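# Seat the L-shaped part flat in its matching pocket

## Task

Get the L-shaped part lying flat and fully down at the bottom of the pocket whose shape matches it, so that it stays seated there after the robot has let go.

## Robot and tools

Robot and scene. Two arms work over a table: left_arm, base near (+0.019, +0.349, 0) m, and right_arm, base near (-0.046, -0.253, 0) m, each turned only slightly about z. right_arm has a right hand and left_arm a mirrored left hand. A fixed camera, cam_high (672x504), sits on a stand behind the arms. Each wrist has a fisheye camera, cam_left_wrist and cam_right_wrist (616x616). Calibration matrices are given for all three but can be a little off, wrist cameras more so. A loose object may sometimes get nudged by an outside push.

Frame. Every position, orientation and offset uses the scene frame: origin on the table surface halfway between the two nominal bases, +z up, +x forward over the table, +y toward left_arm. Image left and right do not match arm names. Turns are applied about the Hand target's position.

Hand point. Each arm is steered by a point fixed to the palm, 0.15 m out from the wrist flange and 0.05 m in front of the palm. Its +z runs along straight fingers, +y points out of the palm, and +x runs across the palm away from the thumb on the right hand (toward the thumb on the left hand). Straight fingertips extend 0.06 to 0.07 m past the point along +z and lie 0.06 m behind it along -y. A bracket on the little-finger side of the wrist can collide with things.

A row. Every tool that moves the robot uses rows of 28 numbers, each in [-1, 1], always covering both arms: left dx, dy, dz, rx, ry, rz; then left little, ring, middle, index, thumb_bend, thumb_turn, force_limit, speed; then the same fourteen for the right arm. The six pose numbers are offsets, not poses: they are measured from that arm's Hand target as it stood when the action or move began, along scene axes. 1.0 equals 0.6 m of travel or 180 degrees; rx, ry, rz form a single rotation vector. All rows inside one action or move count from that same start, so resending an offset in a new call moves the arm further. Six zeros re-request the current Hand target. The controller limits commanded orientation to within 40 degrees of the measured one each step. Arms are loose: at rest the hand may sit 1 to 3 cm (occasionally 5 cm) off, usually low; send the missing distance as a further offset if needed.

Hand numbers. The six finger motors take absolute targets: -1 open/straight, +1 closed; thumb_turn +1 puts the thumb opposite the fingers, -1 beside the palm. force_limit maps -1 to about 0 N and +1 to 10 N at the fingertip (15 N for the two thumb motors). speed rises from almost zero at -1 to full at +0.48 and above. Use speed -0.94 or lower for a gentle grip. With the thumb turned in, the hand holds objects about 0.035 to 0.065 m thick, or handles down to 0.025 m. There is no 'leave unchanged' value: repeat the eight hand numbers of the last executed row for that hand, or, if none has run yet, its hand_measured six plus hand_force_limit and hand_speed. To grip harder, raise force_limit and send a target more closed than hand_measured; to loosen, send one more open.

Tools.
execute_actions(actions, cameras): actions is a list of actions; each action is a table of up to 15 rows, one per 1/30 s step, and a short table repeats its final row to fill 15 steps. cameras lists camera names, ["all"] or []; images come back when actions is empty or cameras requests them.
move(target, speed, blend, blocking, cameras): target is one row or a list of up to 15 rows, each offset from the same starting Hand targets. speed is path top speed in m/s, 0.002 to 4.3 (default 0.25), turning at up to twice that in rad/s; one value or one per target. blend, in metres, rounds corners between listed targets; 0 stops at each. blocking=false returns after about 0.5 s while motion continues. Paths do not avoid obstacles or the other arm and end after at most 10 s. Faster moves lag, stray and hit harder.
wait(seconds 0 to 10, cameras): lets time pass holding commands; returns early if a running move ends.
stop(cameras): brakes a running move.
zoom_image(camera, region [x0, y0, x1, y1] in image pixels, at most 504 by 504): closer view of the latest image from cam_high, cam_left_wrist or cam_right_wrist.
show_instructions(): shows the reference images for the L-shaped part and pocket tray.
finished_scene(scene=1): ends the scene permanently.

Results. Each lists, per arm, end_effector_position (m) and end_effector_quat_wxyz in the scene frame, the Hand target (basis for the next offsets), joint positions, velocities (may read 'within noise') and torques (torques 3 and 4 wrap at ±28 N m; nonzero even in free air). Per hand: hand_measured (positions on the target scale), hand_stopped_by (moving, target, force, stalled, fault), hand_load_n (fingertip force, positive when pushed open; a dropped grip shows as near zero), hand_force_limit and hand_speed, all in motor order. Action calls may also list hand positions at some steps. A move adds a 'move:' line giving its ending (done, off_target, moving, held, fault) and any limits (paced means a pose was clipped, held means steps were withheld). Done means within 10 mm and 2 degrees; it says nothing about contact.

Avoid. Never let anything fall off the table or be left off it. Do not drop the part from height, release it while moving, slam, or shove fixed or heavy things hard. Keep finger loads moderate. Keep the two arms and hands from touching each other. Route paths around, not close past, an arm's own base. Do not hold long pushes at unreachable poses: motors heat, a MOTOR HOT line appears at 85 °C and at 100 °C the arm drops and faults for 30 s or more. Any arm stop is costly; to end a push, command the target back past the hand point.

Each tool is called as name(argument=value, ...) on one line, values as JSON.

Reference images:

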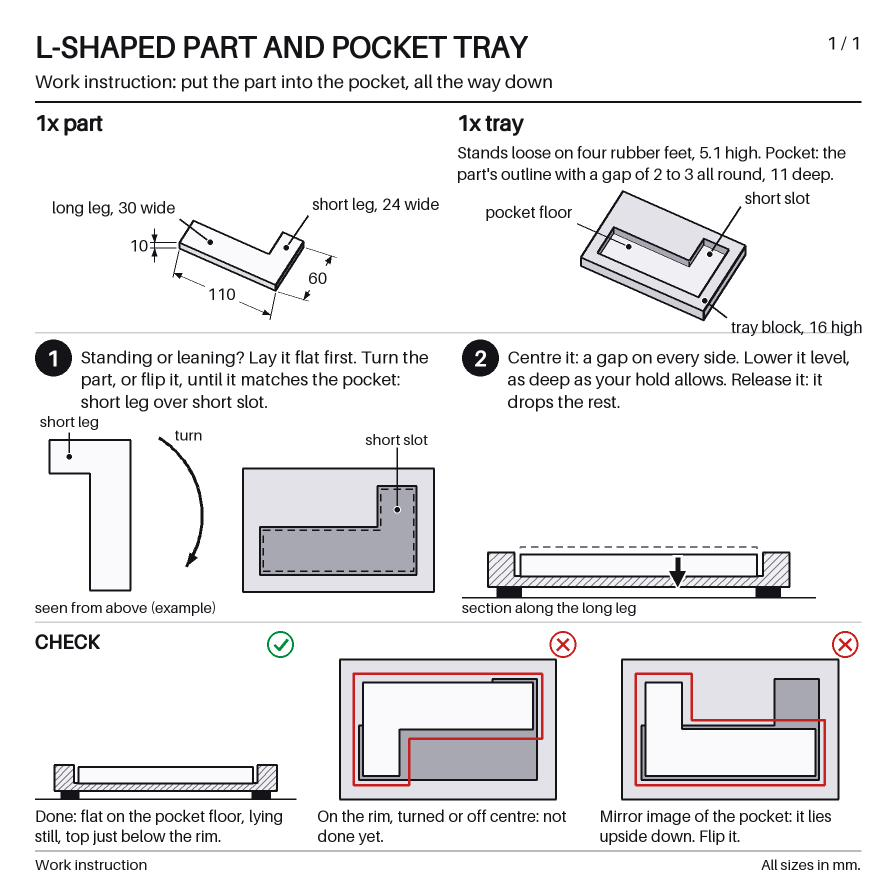

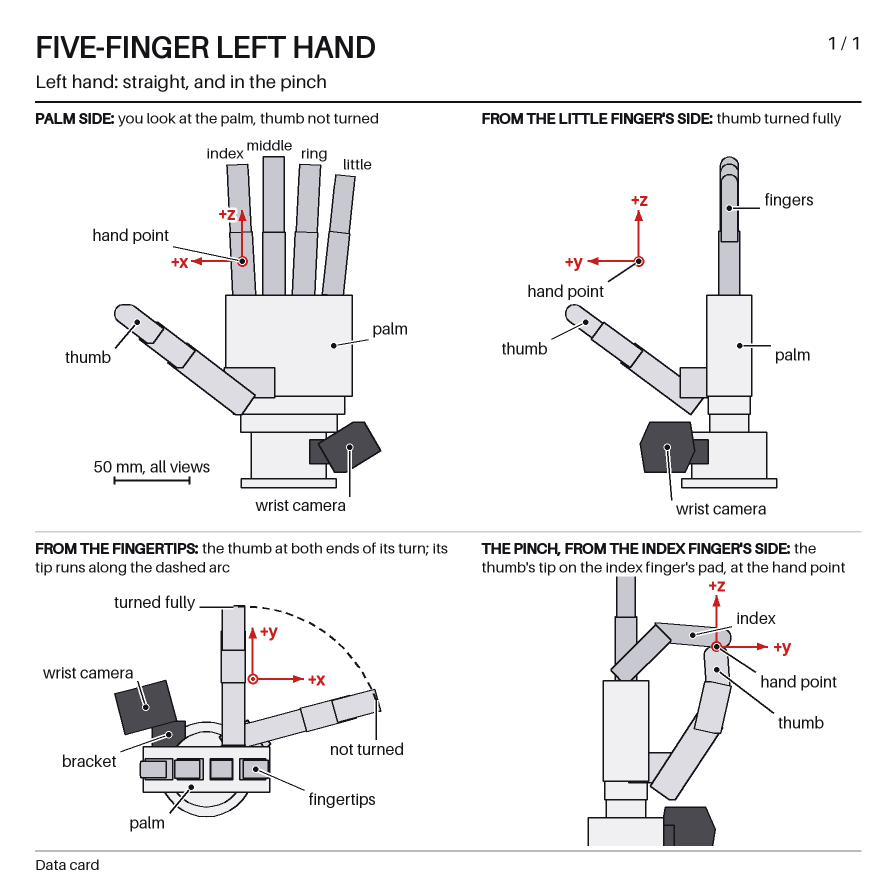

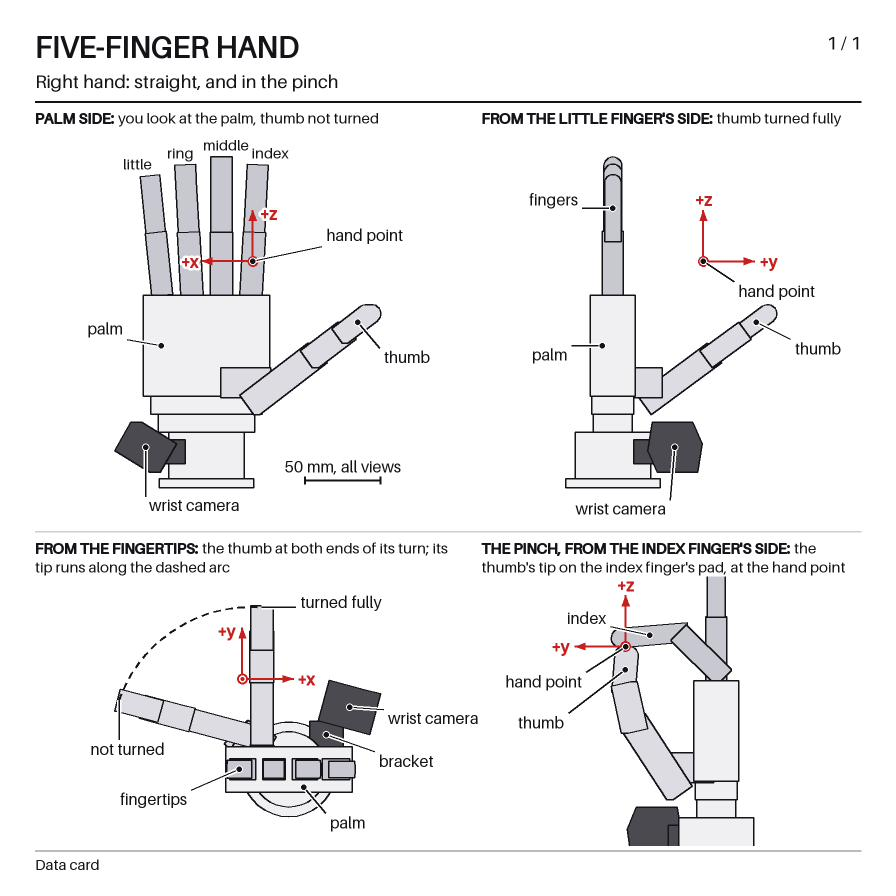

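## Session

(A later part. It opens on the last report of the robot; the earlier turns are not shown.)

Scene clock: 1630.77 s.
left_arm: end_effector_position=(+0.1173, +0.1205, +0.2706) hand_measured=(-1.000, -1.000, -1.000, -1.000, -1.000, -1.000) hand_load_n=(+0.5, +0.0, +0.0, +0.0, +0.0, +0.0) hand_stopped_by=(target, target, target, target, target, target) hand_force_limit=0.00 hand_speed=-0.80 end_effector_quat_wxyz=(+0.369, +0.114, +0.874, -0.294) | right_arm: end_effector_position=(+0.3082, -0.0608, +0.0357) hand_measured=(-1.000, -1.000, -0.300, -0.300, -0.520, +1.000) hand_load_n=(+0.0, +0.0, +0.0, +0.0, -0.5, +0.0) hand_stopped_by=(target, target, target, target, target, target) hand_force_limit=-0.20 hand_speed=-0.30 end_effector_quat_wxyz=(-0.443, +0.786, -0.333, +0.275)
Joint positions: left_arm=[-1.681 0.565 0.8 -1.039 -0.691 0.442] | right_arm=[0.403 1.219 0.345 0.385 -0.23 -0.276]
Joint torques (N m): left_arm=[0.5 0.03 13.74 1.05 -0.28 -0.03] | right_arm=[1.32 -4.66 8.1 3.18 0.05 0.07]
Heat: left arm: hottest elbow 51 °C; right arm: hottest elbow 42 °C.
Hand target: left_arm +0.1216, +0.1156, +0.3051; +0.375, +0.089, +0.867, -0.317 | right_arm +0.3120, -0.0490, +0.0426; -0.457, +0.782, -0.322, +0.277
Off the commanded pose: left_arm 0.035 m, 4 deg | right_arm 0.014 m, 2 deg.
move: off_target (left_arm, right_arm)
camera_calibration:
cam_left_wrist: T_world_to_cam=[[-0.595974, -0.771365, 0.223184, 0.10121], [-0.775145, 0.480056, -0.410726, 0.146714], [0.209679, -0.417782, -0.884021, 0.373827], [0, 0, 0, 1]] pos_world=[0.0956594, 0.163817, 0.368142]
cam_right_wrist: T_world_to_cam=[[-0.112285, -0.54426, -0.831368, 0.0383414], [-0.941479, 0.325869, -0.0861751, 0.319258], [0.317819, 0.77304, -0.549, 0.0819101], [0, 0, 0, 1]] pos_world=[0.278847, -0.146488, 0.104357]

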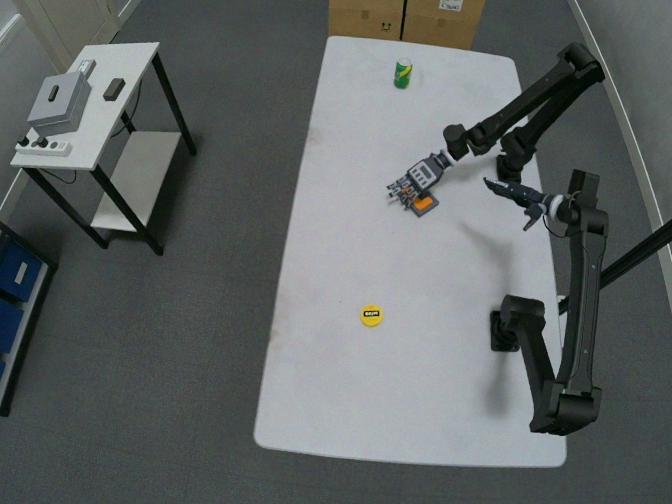

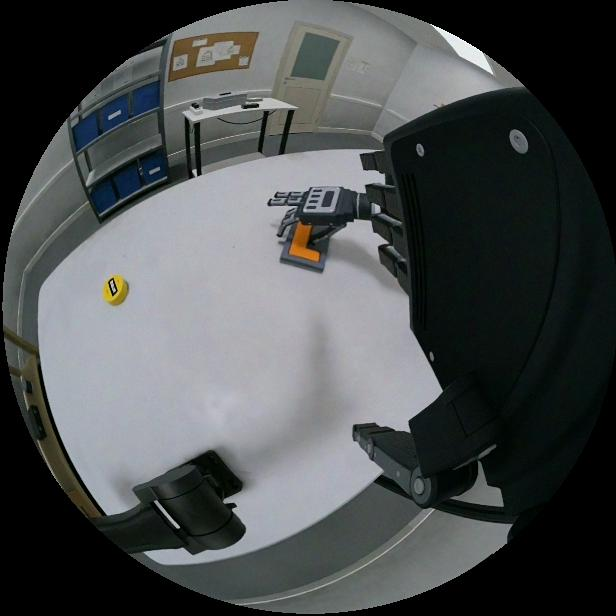

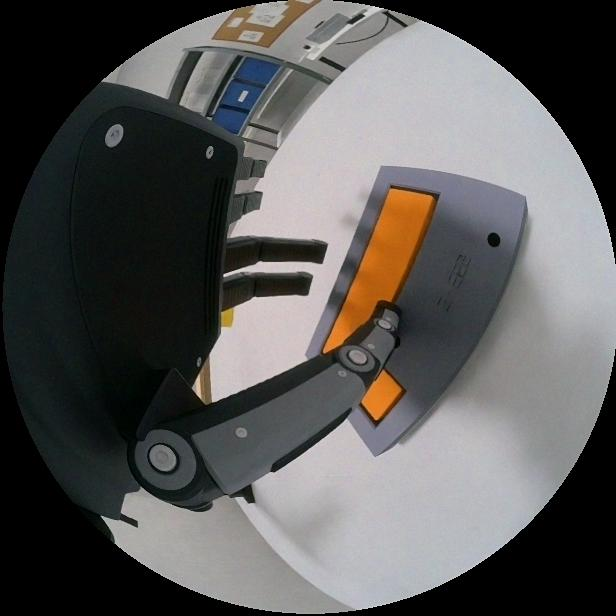

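move(target=[0,0,0,0,0,0,-1,-1,-1,-1,-1,-1,0,-0.8,-0.02,-0.02,0.22,0,0,0,-1,-1,-0.3,-0.3,-0.52,1,-0.2,-0.3], speed=0.12, cameras=["all"])

zoom_image(camera="cam_right_wrist", region=[340, 180, 520, 400])

zoom_image(camera="cam_left_wrist", region=[270, 190, 350, 280])

zoom_image(camera="cam_high", region=[385, 165, 445, 225])

Scene clock: 1638.23 s.
left_arm: end_effector_position=(+0.1173, +0.1205, +0.2706) hand_measured=(-1.000, -1.000, -1.000, -1.000, -1.000, -1.000) hand_load_n=(+0.0, +0.0, +0.0, +0.0, +0.0, +0.0) hand_stopped_by=(target, target, target, target, target, target) hand_force_limit=0.00 hand_speed=-0.80 end_effector_quat_wxyz=(+0.369, +0.114, +0.874, -0.294) | right_arm: end_effector_position=(+0.2833, -0.0664, +0.1361) hand_measured=(-1.000, -1.000, -0.300, -0.300, -0.520, +1.000) hand_load_n=(+0.0, +0.0, +0.0, +0.0, +0.0, +0.0) hand_stopped_by=(target, target, target, target, target, target) hand_force_limit=-0.20 hand_speed=-0.30 end_effector_quat_wxyz=(-0.436, +0.795, -0.335, +0.256)
Joint positions: left_arm=[-1.681 0.565 0.8 -1.039 -0.691 0.442] | right_arm=[0.403 0.864 0.493 -0.158 -0.249 -0.276]
Joint torques (N m): left_arm=[0.26 0.38 13.78 0.91 -0.29 -0.04] | right_arm=[-0.09 -4.72 14.97 1.5 -0.16 -0.06]
Heat: left arm: hottest elbow 51 °C; right arm: hottest elbow 42 °C.
Hand target: left_arm +0.1216, +0.1156, +0.3051; +0.375, +0.089, +0.867, -0.317 | right_arm +0.3000, -0.0610, +0.1746; -0.457, +0.782, -0.322, +0.277
Off the commanded pose: left_arm 0.035 m, 4 deg | right_arm 0.042 m, 4 deg.
move: off_target (left_arm, right_arm)
camera_calibration:
cam_left_wrist: T_world_to_cam=[[-0.595974, -0.771365, 0.223184, 0.10121], [-0.775145, 0.480056, -0.410726, 0.146714], [0.209679, -0.417782, -0.884021, 0.373827], [0, 0, 0, 1]] pos_world=[0.0956594, 0.163817, 0.368142]
cam_right_wrist: T_world_to_cam=[[-0.136971, -0.550748, -0.823356, 0.121399], [-0.949344, 0.310294, -0.0496278, 0.302463], [0.282815, 0.774851, -0.565351, 0.161532], [0, 0, 0, 1]] pos_world=[0.258087, -0.152155, 0.206287]

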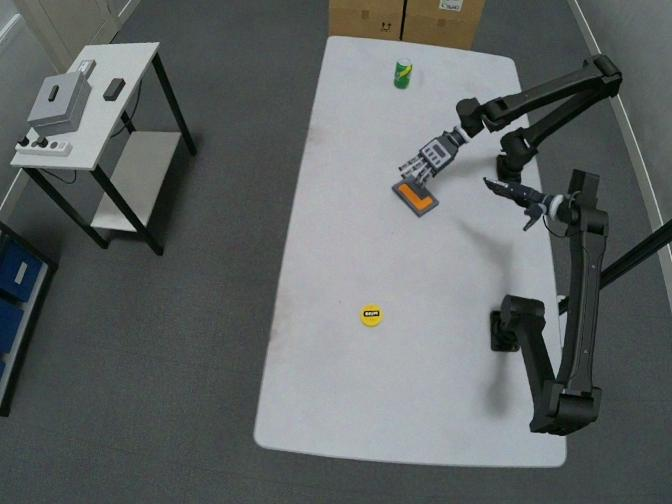

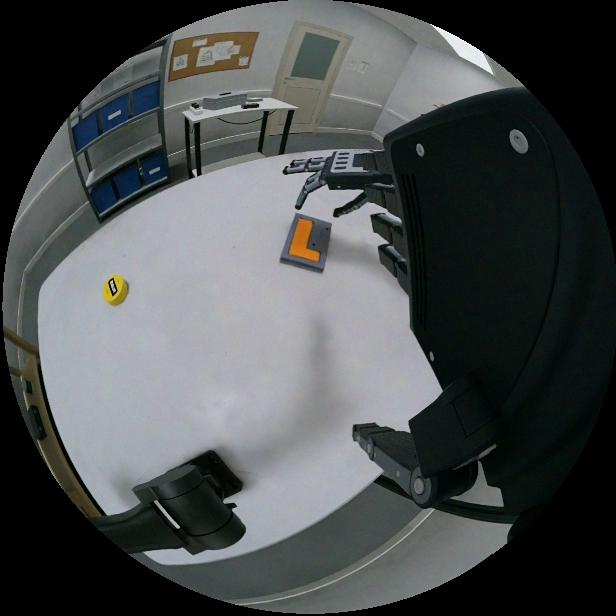

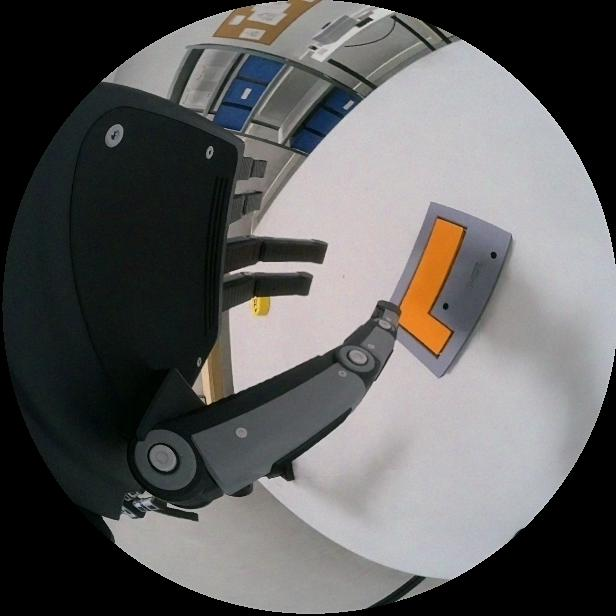

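Scaled by 2.291 from the camera's 616x616 image, which has a finer 880x880 frame.

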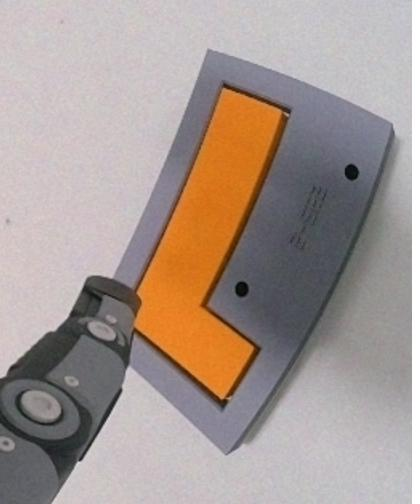

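Scaled by 5.600 from the camera's 616x616 image, which has a finer 880x880 frame.

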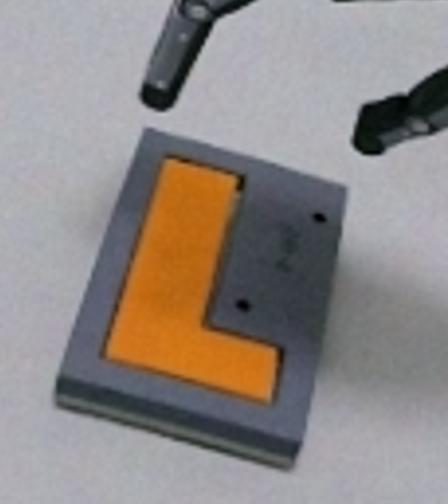

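Scaled by 8.400 from the camera's 672x504 image, which has a finer 960x720 frame.

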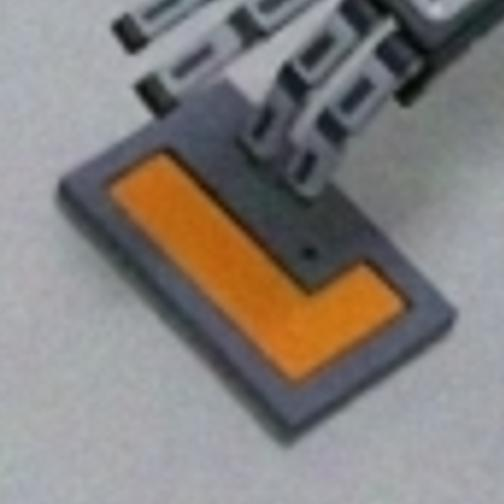

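finished_scene()

The scene is finished: the task was done.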